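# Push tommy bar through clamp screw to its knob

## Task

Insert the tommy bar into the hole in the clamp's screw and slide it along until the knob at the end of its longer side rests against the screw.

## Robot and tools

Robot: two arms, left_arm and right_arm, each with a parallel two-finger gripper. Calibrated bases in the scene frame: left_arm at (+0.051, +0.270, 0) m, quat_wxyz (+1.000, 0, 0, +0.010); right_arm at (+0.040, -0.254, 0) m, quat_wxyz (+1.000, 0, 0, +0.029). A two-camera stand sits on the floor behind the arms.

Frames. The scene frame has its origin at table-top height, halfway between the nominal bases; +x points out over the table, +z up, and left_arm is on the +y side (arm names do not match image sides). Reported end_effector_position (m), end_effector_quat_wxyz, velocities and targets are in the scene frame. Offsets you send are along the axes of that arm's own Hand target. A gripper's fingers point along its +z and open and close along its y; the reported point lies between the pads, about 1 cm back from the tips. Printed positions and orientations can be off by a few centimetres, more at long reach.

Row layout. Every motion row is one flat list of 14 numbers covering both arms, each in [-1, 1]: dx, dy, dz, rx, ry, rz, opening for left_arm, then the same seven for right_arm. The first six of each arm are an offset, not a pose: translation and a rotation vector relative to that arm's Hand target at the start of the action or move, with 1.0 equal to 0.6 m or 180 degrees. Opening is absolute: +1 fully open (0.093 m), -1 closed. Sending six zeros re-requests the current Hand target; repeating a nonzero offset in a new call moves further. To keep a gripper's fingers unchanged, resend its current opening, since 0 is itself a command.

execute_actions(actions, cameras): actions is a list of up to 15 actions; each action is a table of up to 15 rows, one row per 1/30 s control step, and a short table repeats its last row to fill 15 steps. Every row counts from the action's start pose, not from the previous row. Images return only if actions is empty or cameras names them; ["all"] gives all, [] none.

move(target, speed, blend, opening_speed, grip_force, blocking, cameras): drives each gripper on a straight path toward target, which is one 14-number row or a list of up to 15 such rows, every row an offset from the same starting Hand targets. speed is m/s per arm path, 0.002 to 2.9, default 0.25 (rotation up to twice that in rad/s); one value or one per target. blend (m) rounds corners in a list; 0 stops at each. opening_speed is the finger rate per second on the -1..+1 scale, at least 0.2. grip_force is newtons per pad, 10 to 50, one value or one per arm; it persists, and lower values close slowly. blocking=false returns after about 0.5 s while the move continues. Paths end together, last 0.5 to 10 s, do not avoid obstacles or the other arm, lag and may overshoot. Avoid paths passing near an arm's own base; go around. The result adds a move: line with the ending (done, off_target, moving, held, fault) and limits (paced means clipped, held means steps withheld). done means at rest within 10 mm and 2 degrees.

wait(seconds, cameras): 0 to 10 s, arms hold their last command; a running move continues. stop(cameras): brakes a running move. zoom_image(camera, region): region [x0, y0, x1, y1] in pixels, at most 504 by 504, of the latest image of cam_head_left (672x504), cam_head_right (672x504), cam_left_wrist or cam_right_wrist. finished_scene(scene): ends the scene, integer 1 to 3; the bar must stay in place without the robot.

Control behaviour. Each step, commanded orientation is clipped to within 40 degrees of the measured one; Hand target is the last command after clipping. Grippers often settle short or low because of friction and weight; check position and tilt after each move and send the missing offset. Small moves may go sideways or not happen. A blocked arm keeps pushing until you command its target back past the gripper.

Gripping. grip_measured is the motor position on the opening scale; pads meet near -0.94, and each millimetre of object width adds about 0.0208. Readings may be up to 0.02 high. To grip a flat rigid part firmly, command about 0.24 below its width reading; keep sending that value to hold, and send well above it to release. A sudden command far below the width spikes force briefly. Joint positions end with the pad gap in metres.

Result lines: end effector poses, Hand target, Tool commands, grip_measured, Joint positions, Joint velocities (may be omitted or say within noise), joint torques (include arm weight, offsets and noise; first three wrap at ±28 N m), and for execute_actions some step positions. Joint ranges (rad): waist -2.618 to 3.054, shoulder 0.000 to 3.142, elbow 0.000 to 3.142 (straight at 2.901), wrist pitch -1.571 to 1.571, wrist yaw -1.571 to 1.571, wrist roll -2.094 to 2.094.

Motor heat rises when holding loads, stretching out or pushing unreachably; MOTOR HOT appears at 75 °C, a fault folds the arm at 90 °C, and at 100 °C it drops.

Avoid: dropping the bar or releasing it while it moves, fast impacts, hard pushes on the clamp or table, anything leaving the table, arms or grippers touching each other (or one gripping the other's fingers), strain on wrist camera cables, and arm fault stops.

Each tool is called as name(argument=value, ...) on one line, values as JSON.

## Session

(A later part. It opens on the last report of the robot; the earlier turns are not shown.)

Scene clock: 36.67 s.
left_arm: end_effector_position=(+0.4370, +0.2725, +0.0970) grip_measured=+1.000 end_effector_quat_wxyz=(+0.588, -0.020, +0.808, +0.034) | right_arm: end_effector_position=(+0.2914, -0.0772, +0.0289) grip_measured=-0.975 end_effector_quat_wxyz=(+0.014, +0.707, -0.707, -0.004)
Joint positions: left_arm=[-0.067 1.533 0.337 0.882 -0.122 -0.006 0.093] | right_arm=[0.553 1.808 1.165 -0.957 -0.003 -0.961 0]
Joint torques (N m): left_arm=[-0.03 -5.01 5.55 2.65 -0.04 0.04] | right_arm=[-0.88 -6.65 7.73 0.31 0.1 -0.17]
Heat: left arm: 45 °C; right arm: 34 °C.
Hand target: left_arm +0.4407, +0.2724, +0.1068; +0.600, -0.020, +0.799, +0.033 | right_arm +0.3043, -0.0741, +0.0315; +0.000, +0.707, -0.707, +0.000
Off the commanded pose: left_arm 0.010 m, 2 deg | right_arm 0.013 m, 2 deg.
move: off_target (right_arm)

move(target=[[0,0,0,0,0,0,1,0,0.04,0,0,0,0,-1],[0,0,0,0,0,0,1,0,0.06,-0.1,0,0,0,-1],[0,0,0,0,0,0,1,0.3,0.3,-0.1,0,0,0,-1]], speed=0.2, blend=[0.003,0.02,0], cameras=["all"])

zoom_image(camera="cam_head_left", region=[390, 210, 435, 255])

zoom_image(camera="cam_head_right", region=[420, 220, 450, 250])

Scene clock: 39.97 s.
left_arm: end_effector_position=(+0.4370, +0.2725, +0.0970) grip_measured=+1.000 end_effector_quat_wxyz=(+0.588, -0.020, +0.808, +0.034) | right_arm: end_effector_position=(+0.1284, -0.2541, +0.0919) grip_measured=-0.975 end_effector_quat_wxyz=(-0.004, +0.705, -0.709, +0.006)
Joint positions: left_arm=[-0.067 1.533 0.337 0.882 -0.122 -0.006 0.093] | right_arm=[-0.057 0.794 0.683 -1.446 0.004 -1.565 0]
Joint torques (N m): left_arm=[-0.03 -5.01 5.55 2.65 -0.04 0.04] | right_arm=[-0.38 -0.08 5.35 0.11 0.01 -0.19]
Heat: left arm: 45 °C; right arm: 34 °C.
Hand target: left_arm +0.4407, +0.2724, +0.1068; +0.600, -0.020, +0.799, +0.033 | right_arm +0.1243, -0.2542, +0.0913; +0.000, +0.707, -0.707, +0.000
Off the commanded pose: left_arm 0.010 m, 2 deg | right_arm 0.004 m, 1 deg.
move: done

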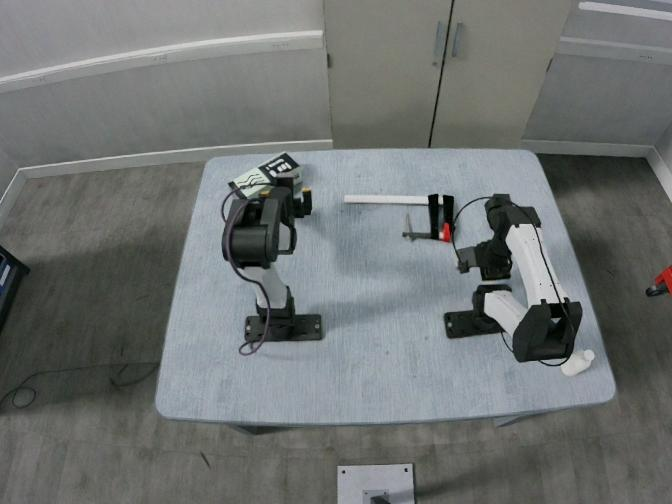

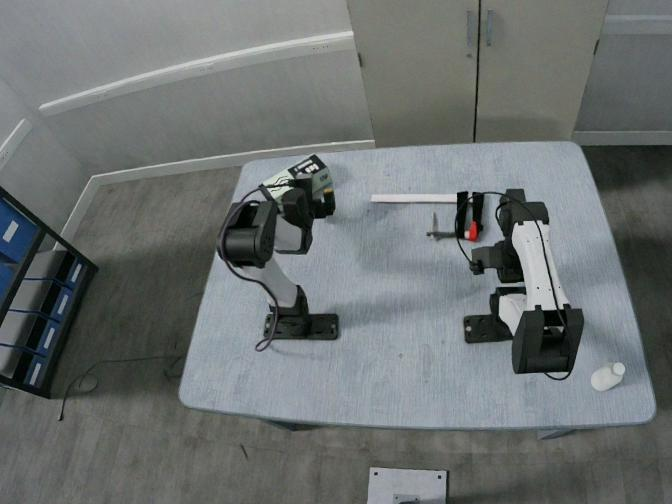

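Scaled by 11.200 from the camera's 672x504 image, which has a finer 960x720 frame.

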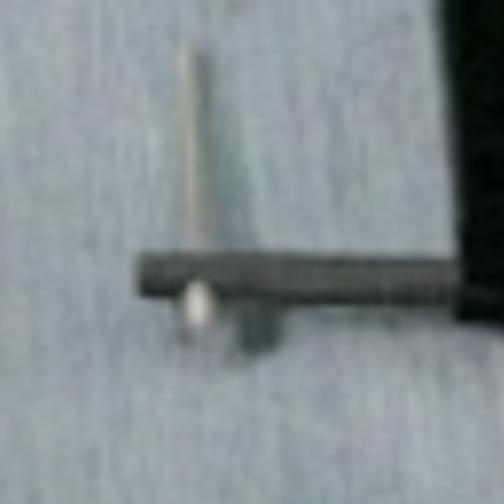

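Scaled by 16.800 from the camera's 672x504 image, which has a finer 960x720 frame.

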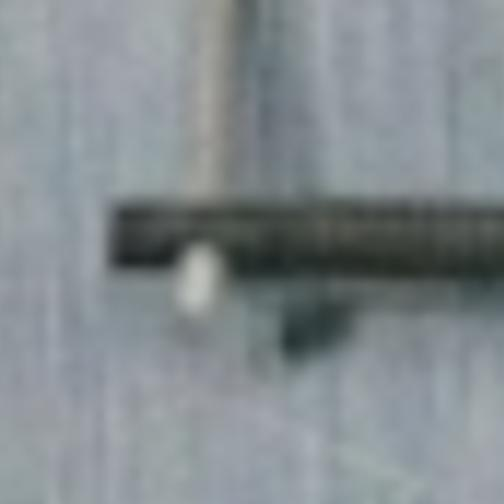

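finished_scene(scene=3)

The scene is finished: the task was done.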